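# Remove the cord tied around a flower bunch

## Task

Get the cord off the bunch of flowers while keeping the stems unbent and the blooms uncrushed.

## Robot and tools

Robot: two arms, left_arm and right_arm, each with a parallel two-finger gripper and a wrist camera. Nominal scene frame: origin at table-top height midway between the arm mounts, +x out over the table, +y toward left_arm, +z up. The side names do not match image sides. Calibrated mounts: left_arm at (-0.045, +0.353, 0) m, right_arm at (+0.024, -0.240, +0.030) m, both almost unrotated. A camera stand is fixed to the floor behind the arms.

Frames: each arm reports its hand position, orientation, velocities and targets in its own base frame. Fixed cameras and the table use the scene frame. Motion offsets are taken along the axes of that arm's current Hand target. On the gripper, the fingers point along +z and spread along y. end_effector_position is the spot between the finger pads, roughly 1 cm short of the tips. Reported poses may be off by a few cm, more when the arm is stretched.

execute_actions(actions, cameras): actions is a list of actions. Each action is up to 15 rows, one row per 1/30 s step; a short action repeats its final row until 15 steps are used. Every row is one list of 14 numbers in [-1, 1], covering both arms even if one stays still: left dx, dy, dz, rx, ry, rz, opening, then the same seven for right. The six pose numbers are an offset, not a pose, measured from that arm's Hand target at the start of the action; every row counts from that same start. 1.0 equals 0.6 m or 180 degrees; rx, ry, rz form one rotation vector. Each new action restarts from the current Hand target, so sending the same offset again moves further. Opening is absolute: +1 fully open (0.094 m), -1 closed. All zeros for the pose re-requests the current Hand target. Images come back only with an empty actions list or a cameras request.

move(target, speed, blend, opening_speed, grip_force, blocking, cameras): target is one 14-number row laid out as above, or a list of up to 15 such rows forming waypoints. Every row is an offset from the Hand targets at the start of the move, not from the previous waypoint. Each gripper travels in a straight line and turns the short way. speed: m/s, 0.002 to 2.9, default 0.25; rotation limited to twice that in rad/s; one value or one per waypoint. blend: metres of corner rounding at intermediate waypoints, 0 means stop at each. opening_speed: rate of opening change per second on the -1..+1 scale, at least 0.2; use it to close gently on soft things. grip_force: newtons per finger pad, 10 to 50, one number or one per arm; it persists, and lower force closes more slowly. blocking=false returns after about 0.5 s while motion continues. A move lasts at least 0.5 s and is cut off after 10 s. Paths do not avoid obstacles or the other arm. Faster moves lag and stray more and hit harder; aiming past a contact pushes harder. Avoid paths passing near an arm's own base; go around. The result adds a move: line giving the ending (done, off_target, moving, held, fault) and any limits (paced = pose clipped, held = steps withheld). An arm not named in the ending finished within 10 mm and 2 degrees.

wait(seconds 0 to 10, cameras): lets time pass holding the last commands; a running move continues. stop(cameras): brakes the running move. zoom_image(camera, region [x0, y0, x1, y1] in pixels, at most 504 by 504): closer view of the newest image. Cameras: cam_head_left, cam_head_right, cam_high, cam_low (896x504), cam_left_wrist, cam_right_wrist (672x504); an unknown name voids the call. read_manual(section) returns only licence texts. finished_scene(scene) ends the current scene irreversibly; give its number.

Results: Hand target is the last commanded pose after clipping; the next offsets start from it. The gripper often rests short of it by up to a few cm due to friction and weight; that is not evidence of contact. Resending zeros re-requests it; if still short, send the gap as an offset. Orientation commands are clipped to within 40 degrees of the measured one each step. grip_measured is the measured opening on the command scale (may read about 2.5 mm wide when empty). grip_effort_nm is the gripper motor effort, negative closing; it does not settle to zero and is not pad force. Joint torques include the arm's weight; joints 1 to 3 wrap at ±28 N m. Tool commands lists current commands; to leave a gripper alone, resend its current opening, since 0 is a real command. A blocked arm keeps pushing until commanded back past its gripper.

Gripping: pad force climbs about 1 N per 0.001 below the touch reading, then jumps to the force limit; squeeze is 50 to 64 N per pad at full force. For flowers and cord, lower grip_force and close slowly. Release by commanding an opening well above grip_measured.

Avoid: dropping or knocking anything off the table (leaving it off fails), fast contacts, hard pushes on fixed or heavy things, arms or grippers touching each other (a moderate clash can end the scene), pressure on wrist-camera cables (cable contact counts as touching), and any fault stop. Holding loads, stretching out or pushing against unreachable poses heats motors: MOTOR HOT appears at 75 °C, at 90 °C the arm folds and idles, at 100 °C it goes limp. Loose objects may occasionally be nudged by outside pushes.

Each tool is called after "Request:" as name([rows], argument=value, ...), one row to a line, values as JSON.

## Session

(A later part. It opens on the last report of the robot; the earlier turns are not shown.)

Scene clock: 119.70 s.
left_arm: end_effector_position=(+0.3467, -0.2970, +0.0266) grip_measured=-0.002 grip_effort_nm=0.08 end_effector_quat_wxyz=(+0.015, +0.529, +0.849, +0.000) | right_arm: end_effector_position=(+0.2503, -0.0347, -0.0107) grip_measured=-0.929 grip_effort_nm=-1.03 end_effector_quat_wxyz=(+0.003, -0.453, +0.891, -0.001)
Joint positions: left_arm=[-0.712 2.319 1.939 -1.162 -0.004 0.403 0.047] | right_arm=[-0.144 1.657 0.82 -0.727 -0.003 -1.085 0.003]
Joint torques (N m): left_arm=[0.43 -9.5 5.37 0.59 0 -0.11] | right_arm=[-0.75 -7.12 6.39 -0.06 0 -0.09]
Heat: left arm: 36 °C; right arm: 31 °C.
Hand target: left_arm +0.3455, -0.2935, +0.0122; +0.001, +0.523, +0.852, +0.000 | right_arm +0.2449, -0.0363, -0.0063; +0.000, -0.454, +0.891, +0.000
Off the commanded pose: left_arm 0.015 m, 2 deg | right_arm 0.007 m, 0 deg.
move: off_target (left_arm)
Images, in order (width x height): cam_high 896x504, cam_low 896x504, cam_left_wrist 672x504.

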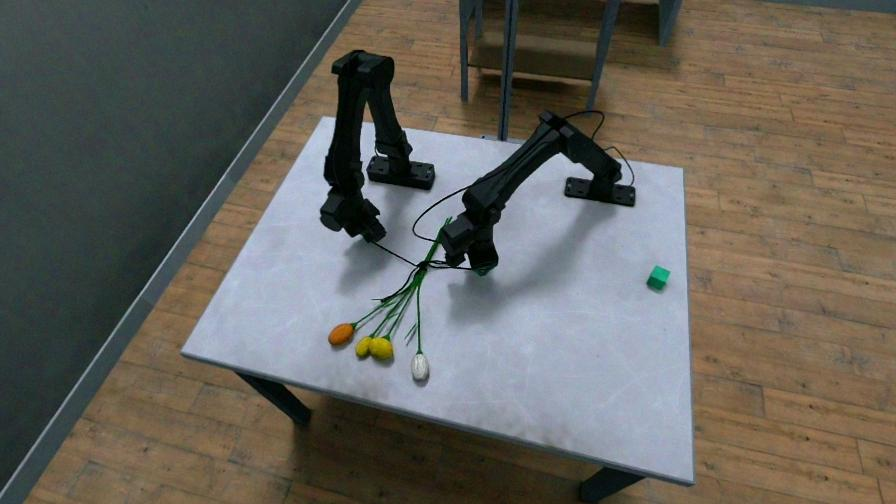

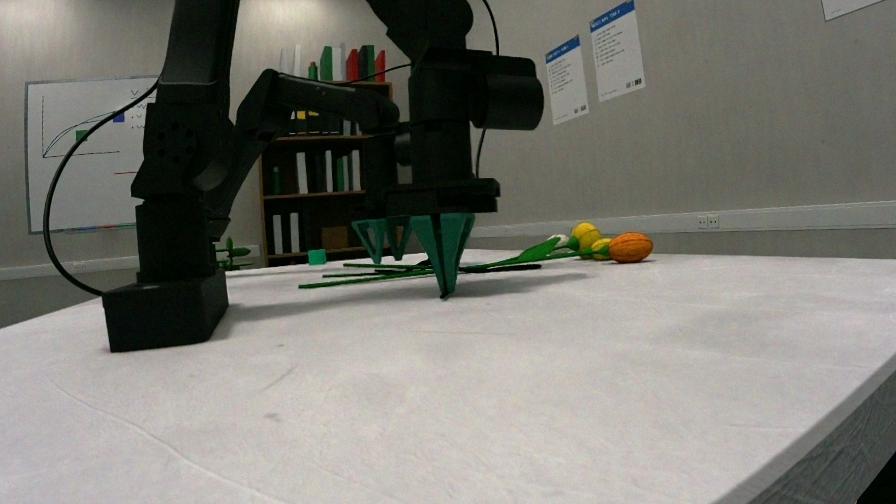

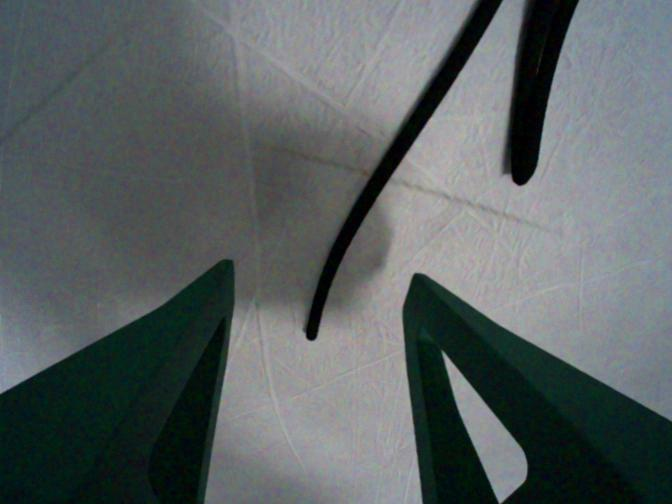

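Request:
move(target=[-0.02,-0.008,0.027,0,0,0,0.0,0,0,0,0,0,0,-1.0], speed=0.06, cameras=["cam_low","cam_left_wrist"])

Request:
zoom_image(camera="cam_low", region=[320, 210, 460, 310])

Scene clock: 126.47 s.
left_arm: end_effector_position=(+0.3473, -0.3014, +0.0102) grip_measured=-0.002 grip_effort_nm=0.08 end_effector_quat_wxyz=(+0.009, +0.524, +0.852, +0.000) | right_arm: end_effector_position=(+0.2503, -0.0347, -0.0107) grip_measured=-0.929 grip_effort_nm=-1.03 end_effector_quat_wxyz=(+0.003, -0.453, +0.891, -0.001)
Joint positions: left_arm=[-0.718 2.36 1.945 -1.139 -0.004 0.385 0.047] | right_arm=[-0.144 1.657 0.82 -0.727 -0.003 -1.085 0.003]
Joint torques (N m): left_arm=[-0.76 -8.64 7.66 0.6 0 -0.11] | right_arm=[-0.76 -7.13 6.38 -0.06 0.01 -0.09]
Heat: left arm: 36 °C; right arm: 30 °C.
Hand target: left_arm +0.3467, -0.3062, -0.0040; +0.000, +0.523, +0.853, +0.000 | right_arm +0.2449, -0.0363, -0.0063; +0.000, -0.454, +0.891, +0.000
Off the commanded pose: left_arm 0.015 m, 1 deg | right_arm 0.007 m, 0 deg.
move: off_target (left_arm)
Images, in order (width x height): cam_low 896x504, cam_left_wrist 672x504.

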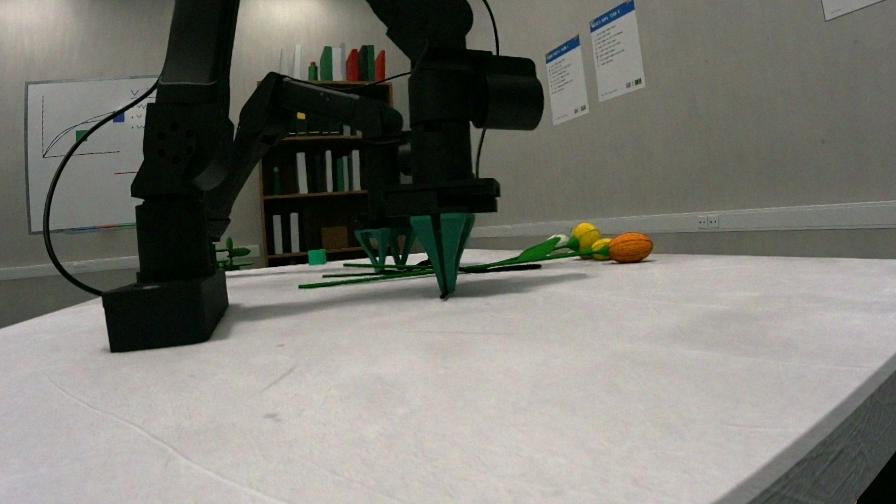

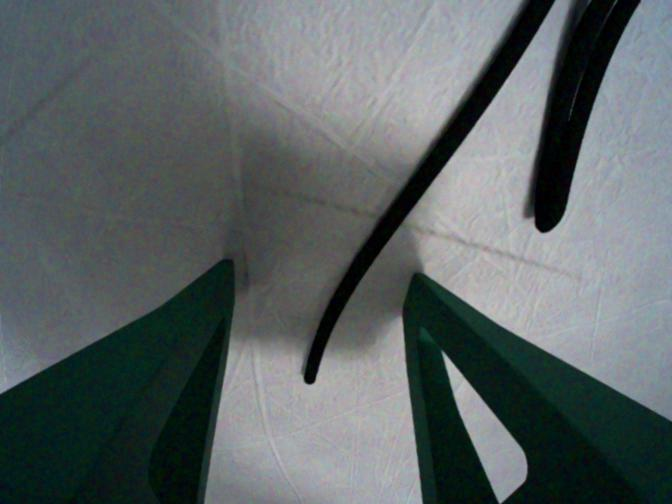

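Scaled by 3.600 from the camera's 896x504 image, which has a finer 1280x720 frame.

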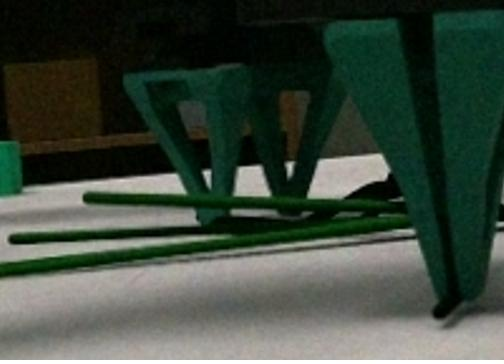

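Now at the table. Close.

Request:
move(target=[0,0,-0.003,0,0,0,-1.0,0,0,0,0,0,0,-1.0], opening_speed=0.6, cameras=["cam_left_wrist"])

Scene clock: 131.13 s.
left_arm: end_effector_position=(+0.3453, -0.3031, +0.0102) grip_measured=-0.949 grip_effort_nm=-0.97 end_effector_quat_wxyz=(+0.008, +0.525, +0.851, -0.001) | right_arm: end_effector_position=(+0.2503, -0.0347, -0.0107) grip_measured=-0.929 grip_effort_nm=-1.03 end_effector_quat_wxyz=(+0.003, -0.453, +0.891, -0.001)
Joint positions: left_arm=[-0.723 2.36 1.945 -1.14 -0.002 0.383 0.002] | right_arm=[-0.144 1.657 0.82 -0.727 -0.003 -1.085 0.003]
Joint torques (N m): left_arm=[-0.32 -8.75 8.1 0.54 -0.02 -0.1] | right_arm=[-0.75 -7.1 6.41 -0.06 0.01 -0.09]
Heat: left arm: 36 °C; right arm: 30 °C.
Hand target: left_arm +0.3466, -0.3063, -0.0022; +0.000, +0.523, +0.853, +0.000 | right_arm +0.2449, -0.0363, -0.0063; +0.000, -0.454, +0.891, +0.000
Off the commanded pose: left_arm 0.013 m, 1 deg | right_arm 0.007 m, 0 deg.
move: off_target (left_arm)
Images, in order (width x height): cam_left_wrist 672x504.

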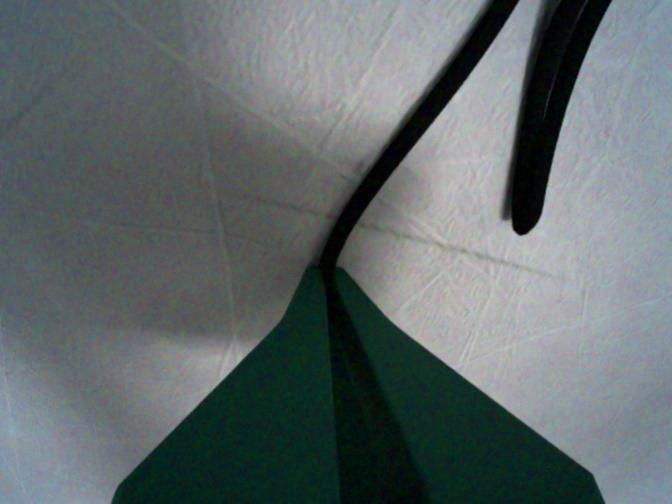

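Request:
move(target=[0.119,0.06,-0.03,0,0,0,-1.0,0.085,-0.05,-0.01,0,0,0,-1.0], cameras=["cam_head_right","cam_high","cam_left_wrist"], speed=0.05)

Request:
zoom_image(camera="cam_high", region=[300, 180, 560, 400])

Scene clock: 143.27 s.
left_arm: end_effector_position=(+0.3467, -0.2311, +0.0096) grip_measured=-0.952 grip_effort_nm=-1.04 end_effector_quat_wxyz=(-0.004, +0.520, +0.854, -0.004) | right_arm: end_effector_position=(+0.2351, -0.0914, -0.0069) grip_measured=-0.929 grip_effort_nm=-1.03 end_effector_quat_wxyz=(-0.002, -0.453, +0.892, +0.002)
Joint positions: left_arm=[-0.587 2.207 1.683 -1.055 0.009 0.508 0.002] | right_arm=[-0.376 1.657 0.838 -0.757 -0.001 -1.316 0.003]
Joint torques (N m): left_arm=[0.43 -12.7 4.48 0.46 -0.1 0.08] | right_arm=[-0.76 -5.48 9.72 -0.09 -0.01 -0.1]
Heat: left arm: 36 °C; right arm: 30 °C.
Hand target: left_arm +0.3464, -0.2264, +0.0158; +0.000, +0.523, +0.852, +0.000 | right_arm +0.2392, -0.0953, -0.0003; +0.000, -0.454, +0.891, +0.000
Off the commanded pose: left_arm 0.008 m, 1 deg | right_arm 0.009 m, 0 deg.
move: done
Images, in order (width x height): cam_head_right 896x504, cam_high 896x504, cam_left_wrist 672x504.

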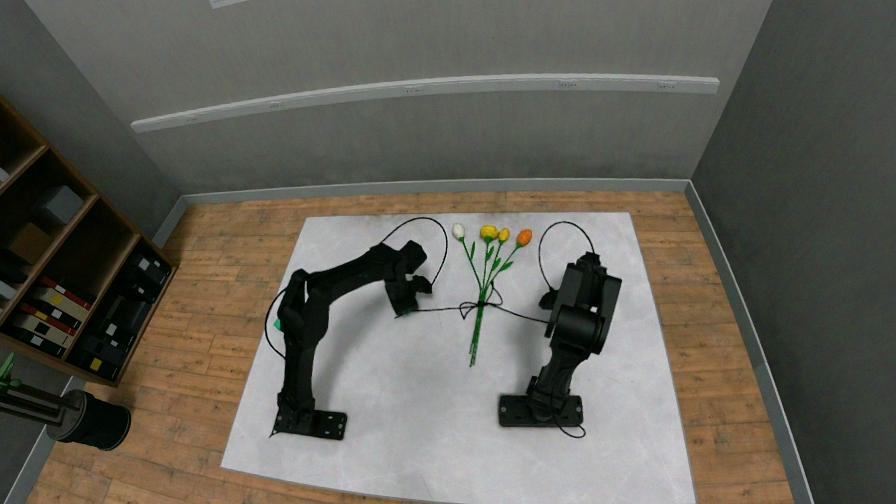

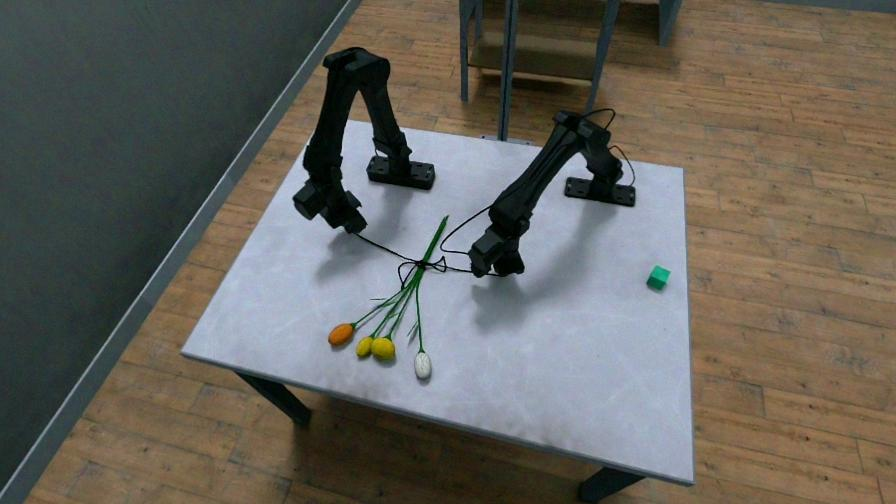

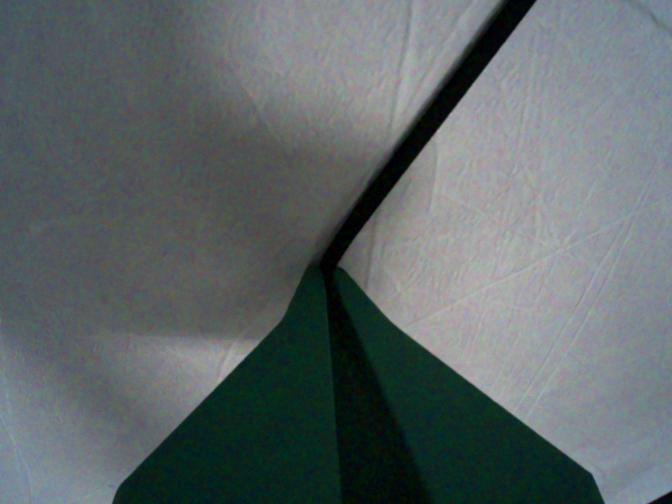

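Scaled by 1.938 from the camera's 896x504 image, which has a finer 1280x720 frame.

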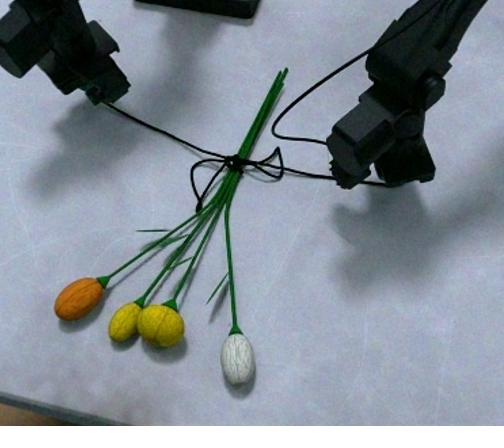

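Request:
move(target=[0.119,0.06,-0.01,0,0,0,-1.0,0.11,-0.082,-0.01,0,0,0,-1.0], cameras=["cam_head_right","cam_high"], speed=0.05)

Request:
zoom_image(camera="cam_high", region=[300, 180, 560, 400])

Scene clock: 150.57 s.
left_arm: end_effector_position=(+0.3450, -0.1481, +0.0144) grip_measured=-0.952 grip_effort_nm=-1.03 end_effector_quat_wxyz=(-0.011, +0.519, +0.854, -0.003) | right_arm: end_effector_position=(+0.2389, -0.1742, +0.0030) grip_measured=-0.929 grip_effort_nm=-1.03 end_effector_quat_wxyz=(+0.003, -0.453, +0.892, -0.005)
Joint positions: left_arm=[-0.406 2.062 1.472 -1.004 0.004 0.686 0.002] | right_arm=[-0.633 1.774 1.021 -0.807 0 -1.573 0.003]
Joint torques (N m): left_arm=[0.23 -11.79 4.67 0.52 -0.06 0.08] | right_arm=[-0.69 -5.49 10.09 -0.09 -0.02 -0.08]
Heat: left arm: 36 °C; right arm: 31 °C.
Hand target: left_arm +0.3460, -0.1464, +0.0217; +0.000, +0.523, +0.852, +0.000 | right_arm +0.2402, -0.1775, +0.0057; +0.000, -0.454, +0.891, +0.000
Off the commanded pose: left_arm 0.008 m, 1 deg | right_arm 0.005 m, 1 deg.
move: done
Images, in order (width x height): cam_head_right 896x504, cam_high 896x504.

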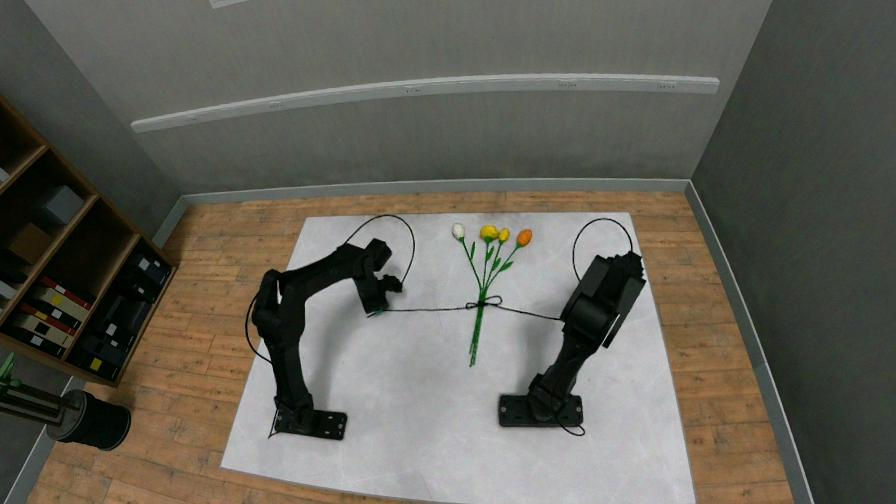

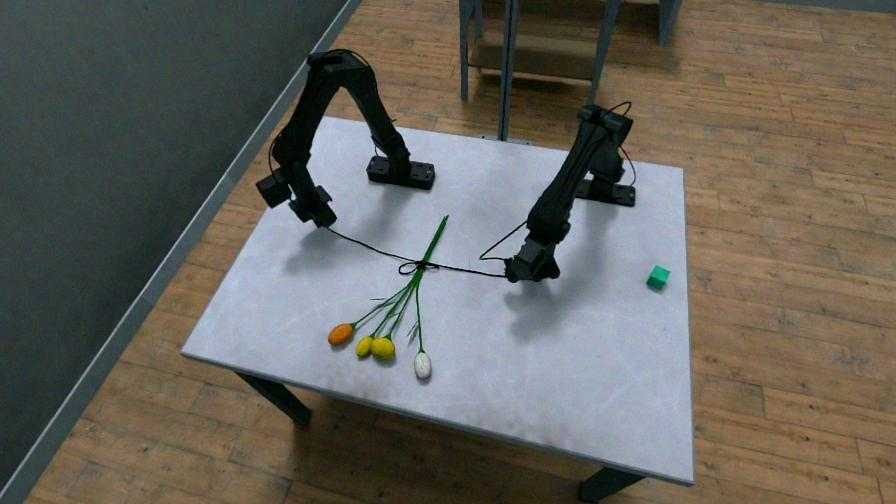

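Scaled by 1.938 from the camera's 896x504 image, which has a finer 1280x720 frame.

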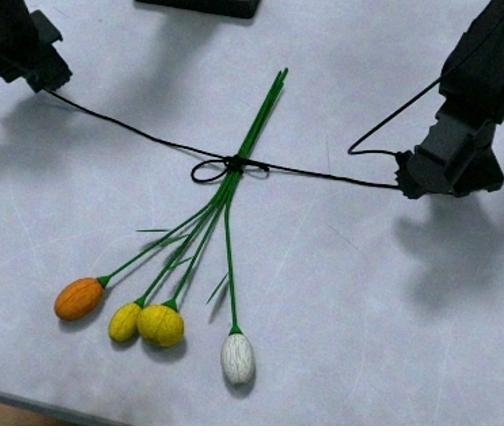

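Request:
move(target=[0.104,0.053,-0.01,0,0,0,-1.0,0.085,-0.065,-0.01,0,0,0,-1.0], cameras=["cam_head_right","cam_high"], speed=0.05)

Request:
zoom_image(camera="cam_high", region=[300, 180, 560, 400])

Scene clock: 157.23 s.
left_arm: end_effector_position=(+0.3460, -0.0776, +0.0216) grip_measured=-0.952 grip_effort_nm=-1.03 end_effector_quat_wxyz=(-0.010, +0.519, +0.855, -0.004) | right_arm: end_effector_position=(+0.2415, -0.2383, +0.0099) grip_measured=-0.929 grip_effort_nm=-1.03 end_effector_quat_wxyz=(+0.002, -0.453, +0.892, -0.006)
Joint positions: left_arm=[-0.222 1.976 1.375 -0.991 0.002 0.869 0.002] | right_arm=[-0.782 1.91 1.231 -0.879 0 -1.722 0.003]
Joint torques (N m): left_arm=[0.18 -10.99 4.66 0.51 -0.05 0.07] | right_arm=[-0.68 -6.63 10.43 -0.07 -0.02 -0.08]
Heat: left arm: 35 °C; right arm: 31 °C.
Hand target: left_arm +0.3461, -0.0763, +0.0279; +0.000, +0.523, +0.853, +0.000 | right_arm +0.2418, -0.2417, +0.0117; +0.000, -0.454, +0.891, +0.000
Off the commanded pose: left_arm 0.006 m, 1 deg | right_arm 0.004 m, 1 deg.
move: done
Images, in order (width x height): cam_head_right 896x504, cam_high 896x504.

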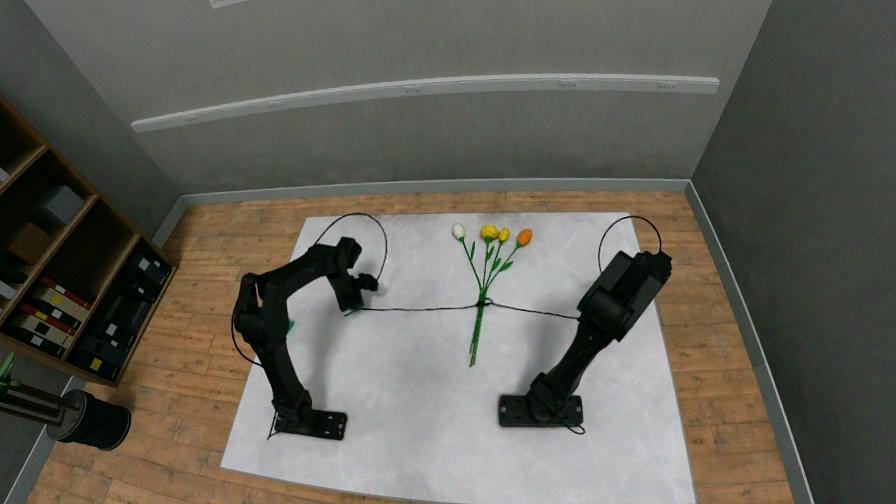

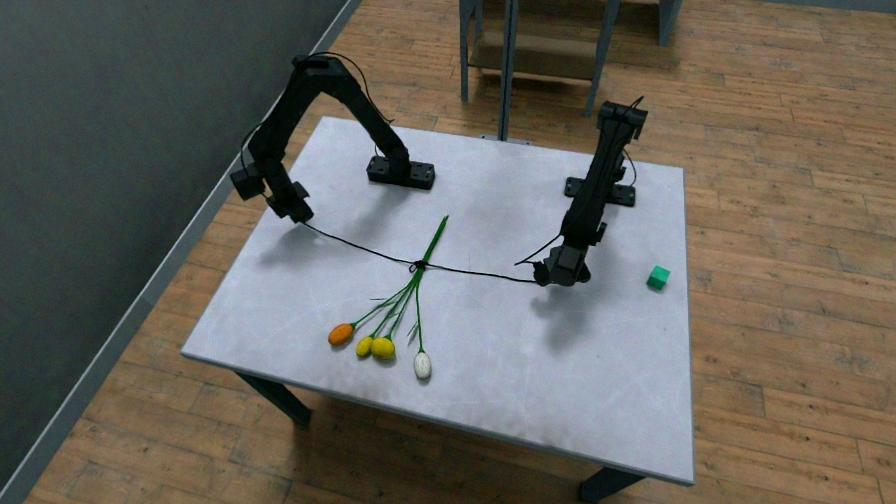

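Scaled by 1.938 from the camera's 896x504 image, which has a finer 1280x720 frame.

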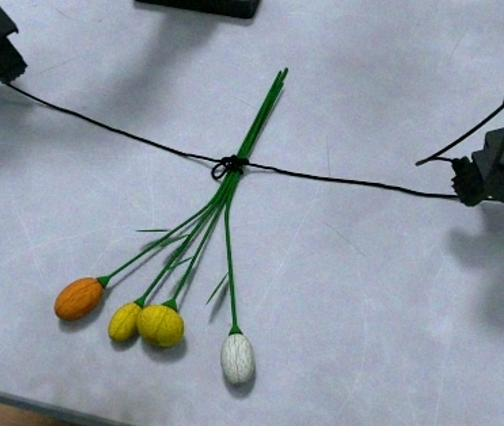

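Continue with smaller pulls.

Request:
move(target=[0.06,0.03,0,0,0,0,-1.0,0.05,-0.036,0,0,0,0,-1.0], cameras=["cam_head_right","cam_high"], speed=0.05)

Request:
zoom_image(camera="cam_high", region=[370, 220, 470, 320])

Scene clock: 162.67 s.
left_arm: end_effector_position=(+0.3460, -0.0373, +0.0217) grip_measured=-0.952 grip_effort_nm=-1.03 end_effector_quat_wxyz=(-0.009, +0.519, +0.855, -0.005) | right_arm: end_effector_position=(+0.2419, -0.2757, +0.0106) grip_measured=-0.929 grip_effort_nm=-1.03 end_effector_quat_wxyz=(+0.002, -0.453, +0.892, -0.007)
Joint positions: left_arm=[-0.109 1.952 1.342 -0.981 0.001 0.982 0.002] | right_arm=[-0.853 2.002 1.366 -0.919 0 -1.793 0.003]
Joint torques (N m): left_arm=[0.14 -10.77 4.64 0.51 -0.05 0.08] | right_arm=[-0.64 -7.35 10.61 -0.09 -0.02 -0.09]
Heat: left arm: 35 °C; right arm: 32 °C.
Hand target: left_arm +0.3457, -0.0361, +0.0278; +0.000, +0.523, +0.852, +0.000 | right_arm +0.2416, -0.2787, +0.0118; +0.000, -0.454, +0.891, +0.000
Off the commanded pose: left_arm 0.006 m, 1 deg | right_arm 0.003 m, 1 deg.
move: done
Images, in order (width x height): cam_head_right 896x504, cam_high 896x504.

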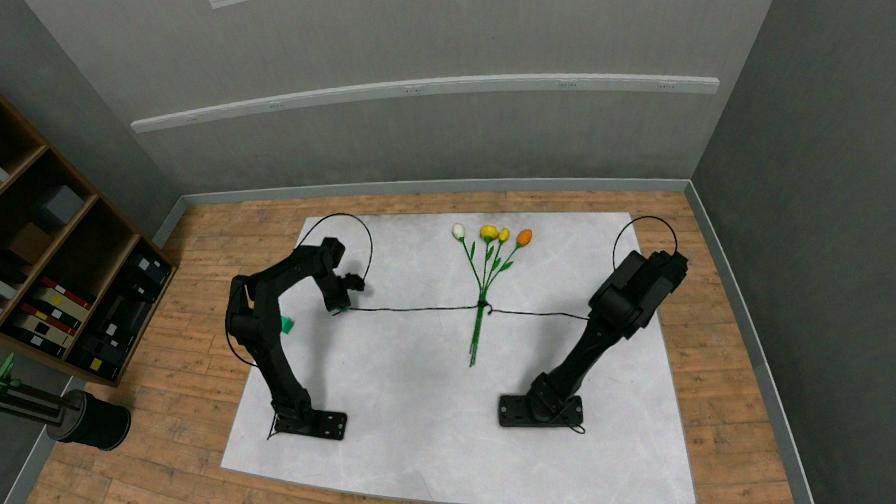

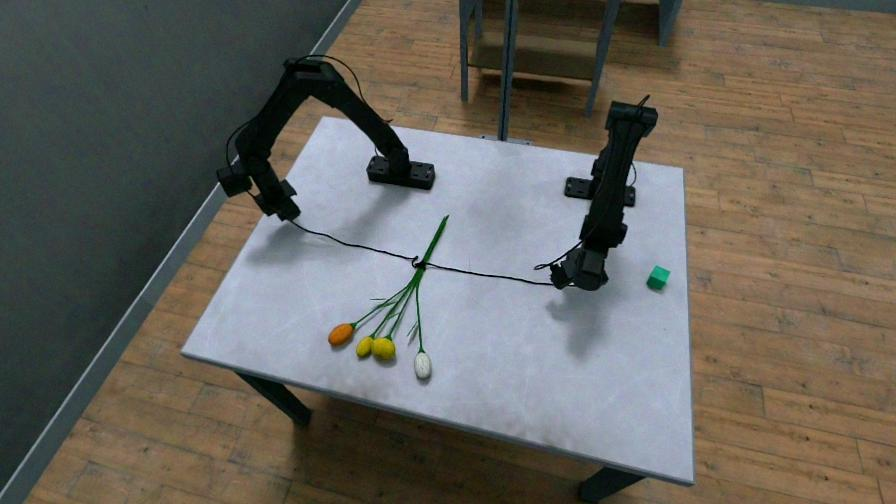

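Scaled by 5.040 from the camera's 896x504 image, which has a finer 1280x720 frame.

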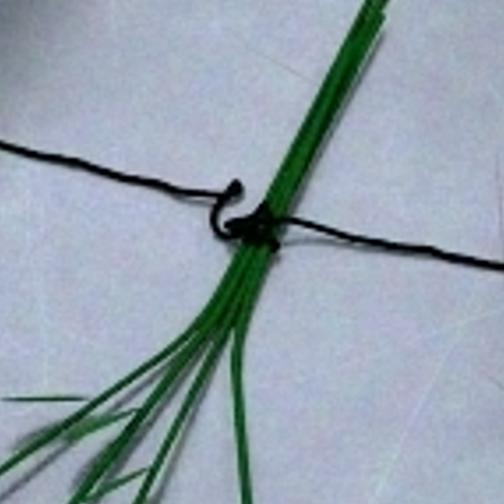

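Request:
move(target=[0.045,0.023,0,0,0,0,-1.0,0.025,-0.018,0,0,0,0,-1.0], cameras=["cam_head_right","cam_high","cam_low"], speed=0.04)

Request:
zoom_image(camera="cam_high", region=[370, 220, 470, 320])

Request:
zoom_image(camera="cam_low", region=[360, 220, 560, 320])

Request:
zoom_image(camera="cam_head_right", region=[430, 260, 530, 350])

Scene clock: 172.13 s.
left_arm: end_effector_position=(+0.3463, -0.0071, +0.0218) grip_measured=-0.952 grip_effort_nm=-1.04 end_effector_quat_wxyz=(-0.008, +0.519, +0.855, -0.005) | right_arm: end_effector_position=(+0.2423, -0.2938, +0.0108) grip_measured=-0.929 grip_effort_nm=-1.03 end_effector_quat_wxyz=(+0.001, -0.453, +0.891, -0.007)
Joint positions: left_arm=[-0.023 1.946 1.333 -0.978 0.001 1.069 0.002] | right_arm=[-0.884 2.052 1.441 -0.945 0 -1.825 0.003]
Joint torques (N m): left_arm=[0.24 -10.69 4.63 0.51 -0.03 0.08] | right_arm=[-0.77 -7.72 10.74 -0.08 -0.02 -0.09]
Heat: left arm: 35 °C; right arm: 32 °C.
Hand target: left_arm +0.3458, -0.0057, +0.0278; +0.000, +0.523, +0.853, +0.000 | right_arm +0.2414, -0.2971, +0.0117; +0.000, -0.454, +0.891, +0.000
Off the commanded pose: left_arm 0.006 m, 1 deg | right_arm 0.004 m, 1 deg.
move: done
Images, in order (width x height): cam_head_right 896x504, cam_high 896x504, cam_low 896x504.

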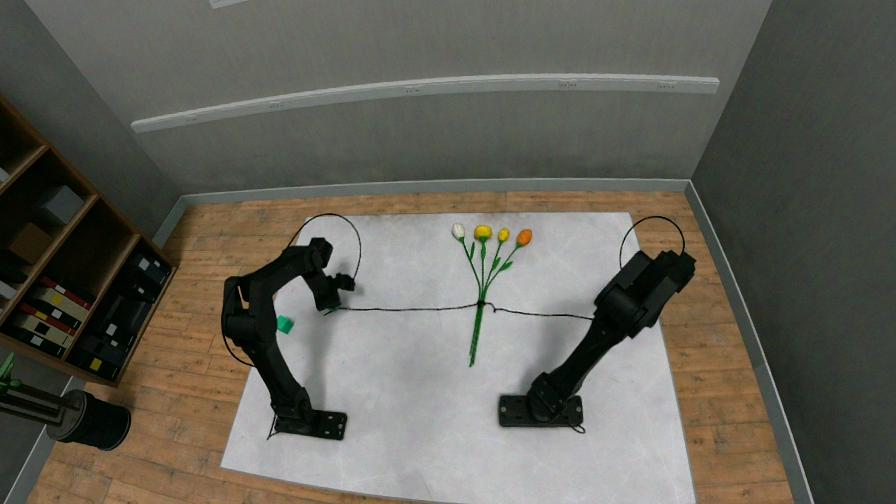

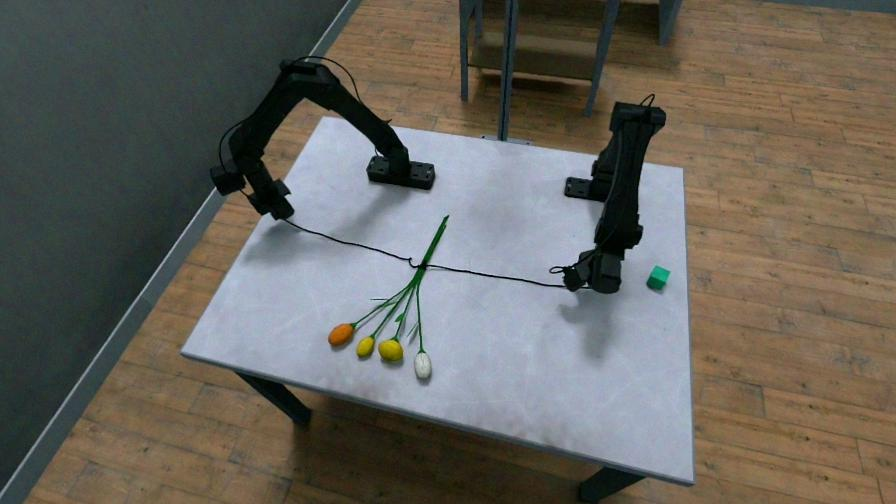

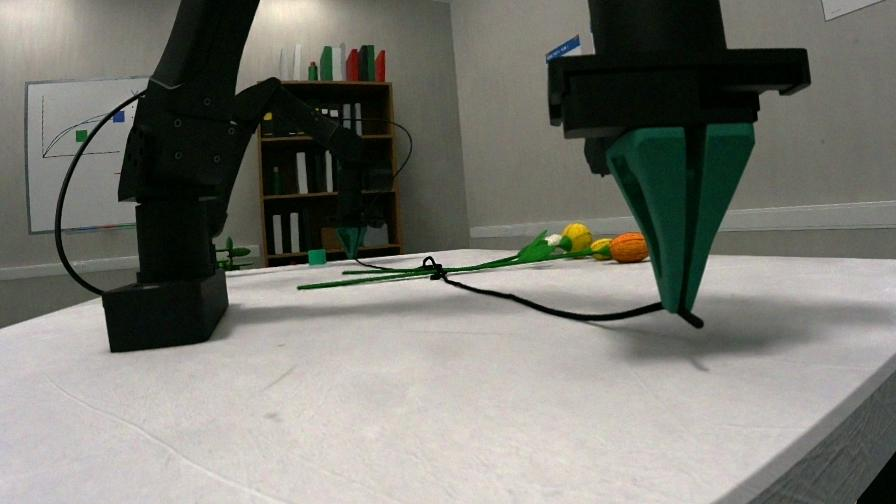

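Scaled by 5.040 from the camera's 896x504 image, which has a finer 1280x720 frame.

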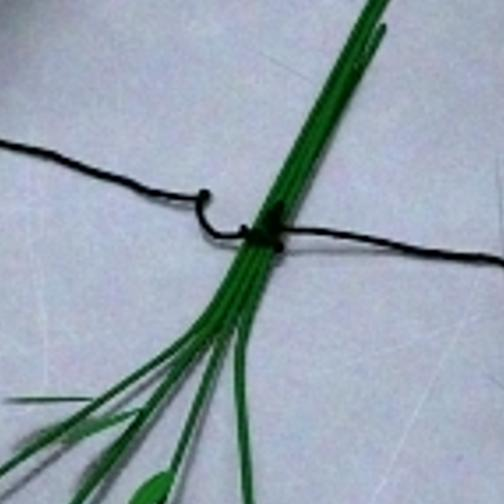

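Scaled by 2.520 from the camera's 896x504 image, which has a finer 1280x720 frame.

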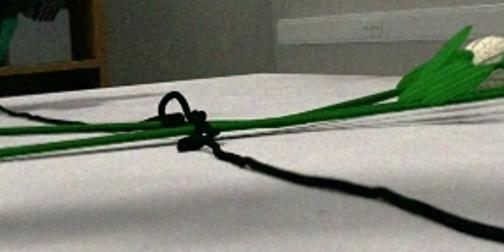

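Scaled by 5.040 from the camera's 896x504 image, which has a finer 1280x720 frame.

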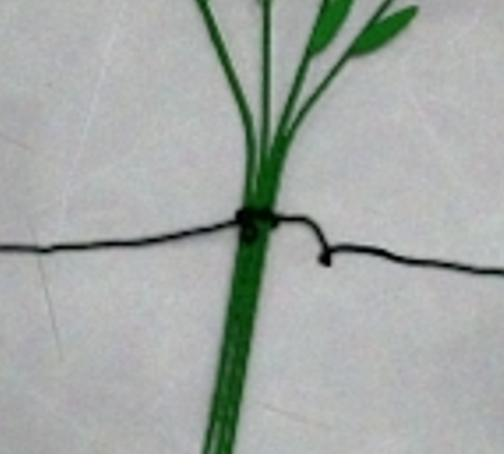

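Request:
move(target=[0.03,0.015,0,0,0,0,-1.0,0.04,-0.029,0,0,0,0,-1.0], cameras=["cam_head_right","cam_high","cam_low"], speed=0.04)

Request:
zoom_image(camera="cam_high", region=[370, 220, 470, 320])

Request:
zoom_image(camera="cam_low", region=[380, 230, 480, 290])

Request:
zoom_image(camera="cam_head_right", region=[430, 260, 530, 350])

Scene clock: 181.17 s.
left_arm: end_effector_position=(+0.3462, +0.0124, +0.0218) grip_measured=-0.952 grip_effort_nm=-1.03 end_effector_quat_wxyz=(-0.008, +0.520, +0.854, -0.006) | right_arm: end_effector_position=(+0.2427, -0.3237, +0.0115) grip_measured=-0.929 grip_effort_nm=-1.03 end_effector_quat_wxyz=(+0.001, -0.453, +0.891, -0.008)
Joint positions: left_arm=[0.034 1.946 1.333 -0.978 0.001 1.128 0.002] | right_arm=[-0.93 2.136 1.575 -0.994 0 -1.87 0.003]
Joint torques (N m): left_arm=[0.42 -10.69 4.68 0.5 -0.04 0.07] | right_arm=[-0.77 -8.36 10.92 -0.1 -0.02 -0.08]
Heat: left arm: 35 °C; right arm: 33 °C.
Hand target: left_arm +0.3456, +0.0144, +0.0278; +0.000, +0.523, +0.852, +0.000 | right_arm +0.2415, -0.3269, +0.0118; +0.000, -0.454, +0.891, +0.000
Off the commanded pose: left_arm 0.006 m, 1 deg | right_arm 0.003 m, 1 deg.
move: done
Images, in order (width x height): cam_head_right 896x504, cam_high 896x504, cam_low 896x504.

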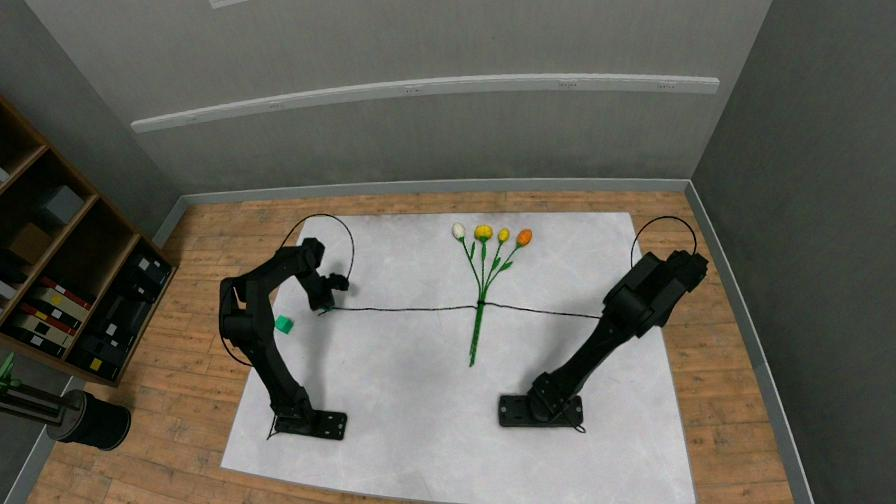

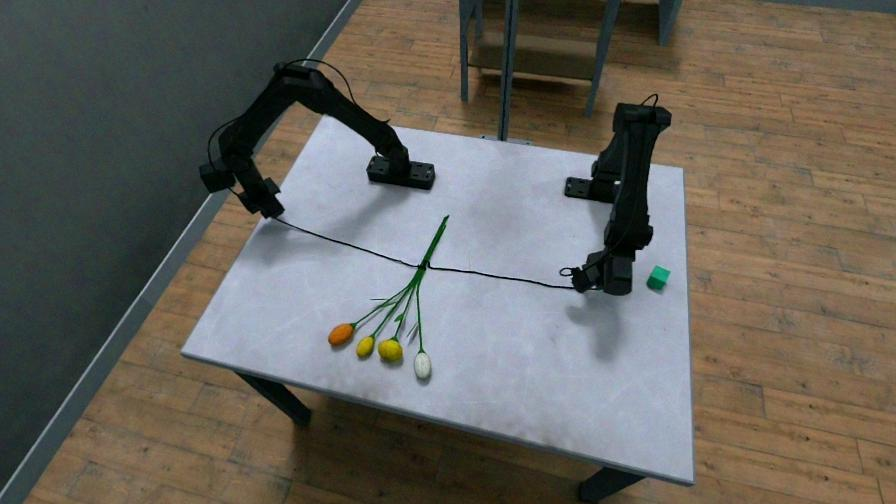

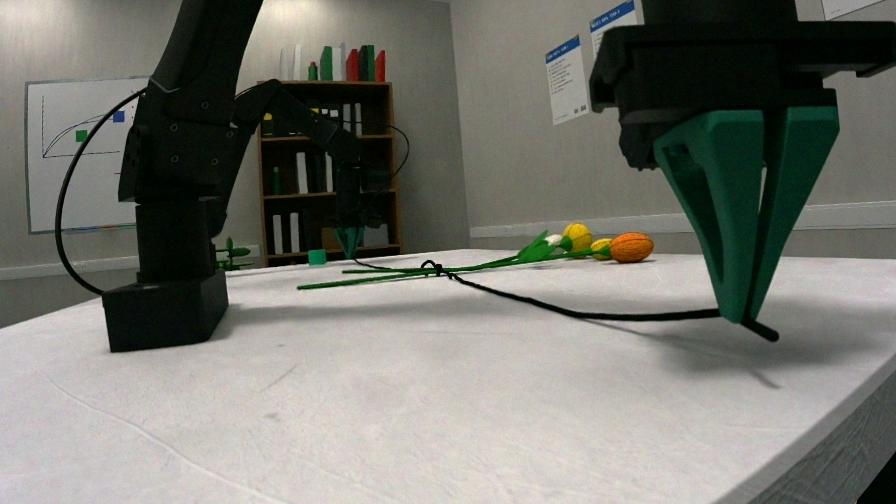

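Scaled by 5.040 from the camera's 896x504 image, which has a finer 1280x720 frame.

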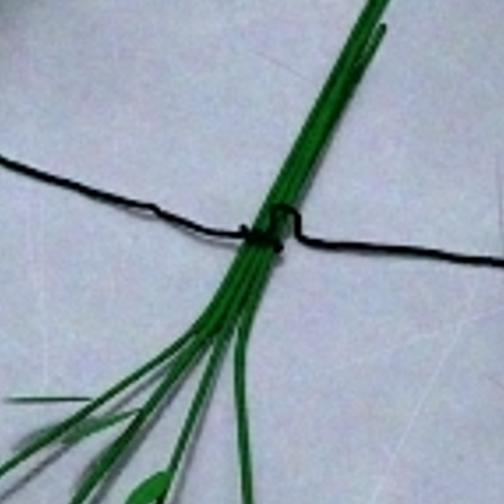

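Scaled by 5.040 from the camera's 896x504 image, which has a finer 1280x720 frame.

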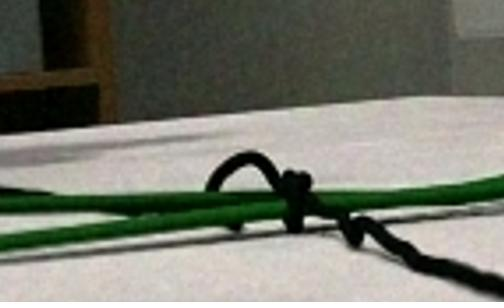

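Scaled by 5.040 from the camera's 896x504 image, which has a finer 1280x720 frame.

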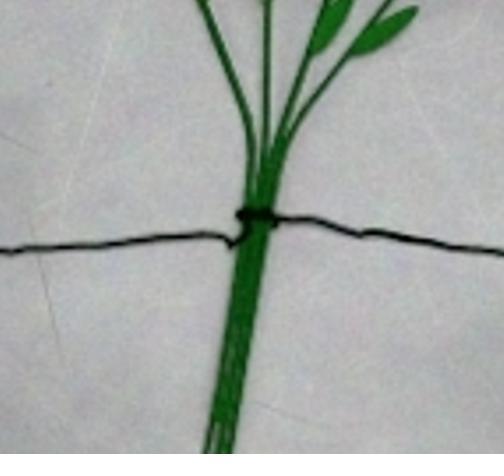

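Request:
move(target=[0.06,0.03,0,0,0,0,-1.0,0,0,0,0,0,0,-1.0], cameras=["cam_head_right","cam_high","cam_low"], speed=0.04)

Request:
zoom_image(camera="cam_high", region=[370, 220, 470, 320])

Request:
zoom_image(camera="cam_low", region=[380, 230, 480, 290])

Request:
zoom_image(camera="cam_head_right", region=[430, 260, 530, 350])

Scene clock: 190.23 s.
left_arm: end_effector_position=(+0.3424, +0.0524, +0.0218) grip_measured=-0.952 grip_effort_nm=-1.03 end_effector_quat_wxyz=(-0.007, +0.520, +0.854, -0.007) | right_arm: end_effector_position=(+0.2425, -0.3234, +0.0115) grip_measured=-0.929 grip_effort_nm=-1.03 end_effector_quat_wxyz=(+0.001, -0.453, +0.891, -0.007)
Joint positions: left_arm=[0.15 1.946 1.333 -0.978 0.001 1.243 0.002] | right_arm=[-0.93 2.136 1.575 -0.995 0 -1.871 0.003]
Joint torques (N m): left_arm=[0.36 -9.65 6.23 0.45 -0.03 0.07] | right_arm=[-0.77 -8.34 10.93 -0.08 -0.02 -0.1]
Heat: left arm: 35 °C; right arm: 34 °C.
Hand target: left_arm +0.3453, +0.0546, +0.0278; +0.000, +0.523, +0.852, +0.000 | right_arm +0.2415, -0.3268, +0.0118; +0.000, -0.454, +0.891, +0.000
Off the commanded pose: left_arm 0.007 m, 1 deg | right_arm 0.004 m, 1 deg.
move: done
Images, in order (width x height): cam_head_right 896x504, cam_high 896x504, cam_low 896x504.

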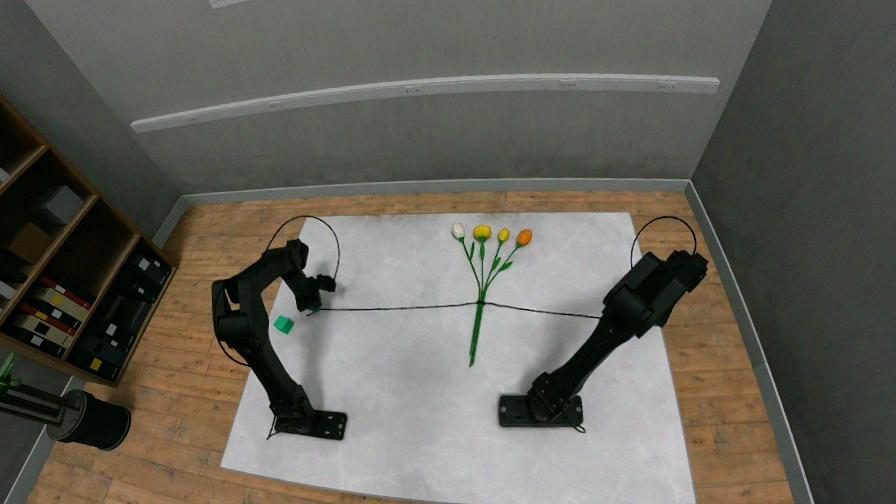

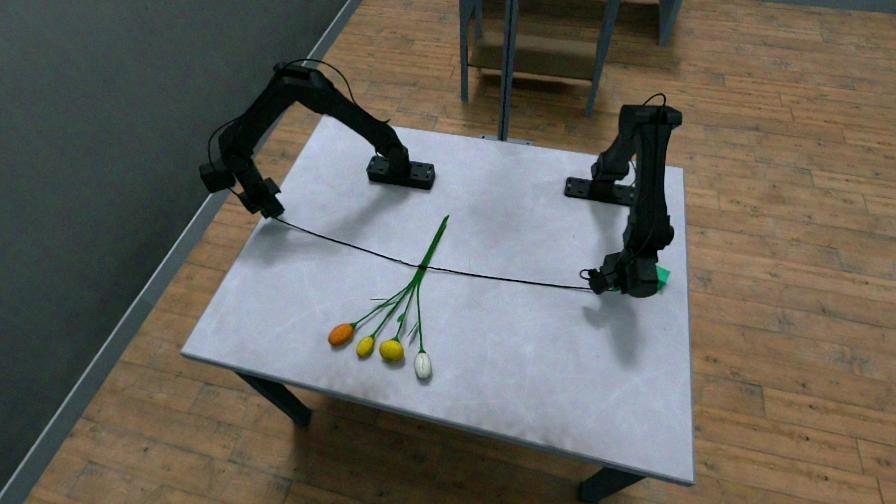

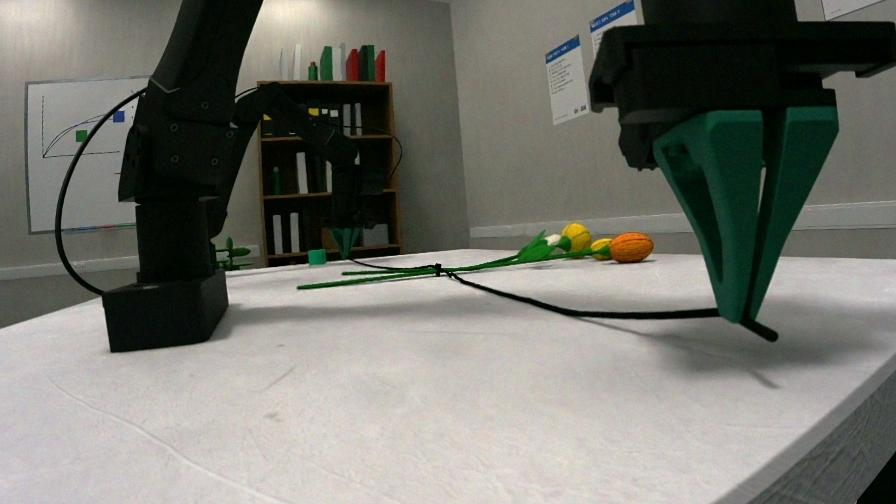

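Scaled by 5.040 from the camera's 896x504 image, which has a finer 1280x720 frame.

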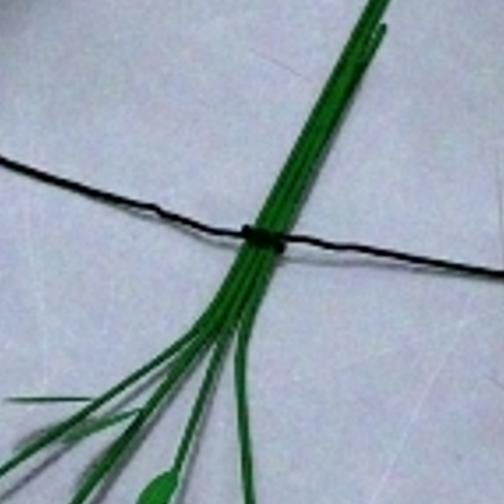

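Scaled by 5.040 from the camera's 896x504 image, which has a finer 1280x720 frame.

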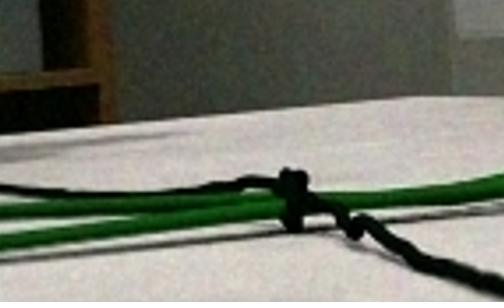

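Scaled by 5.040 from the camera's 896x504 image, which has a finer 1280x720 frame.

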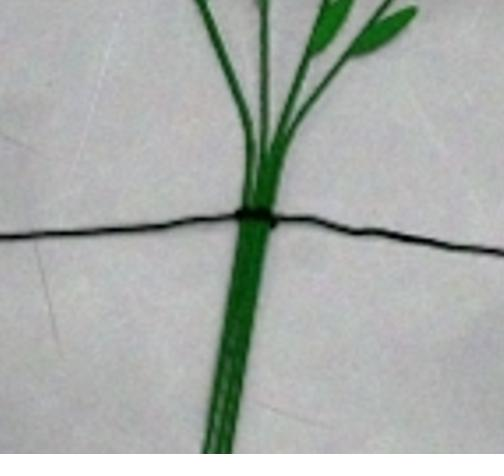

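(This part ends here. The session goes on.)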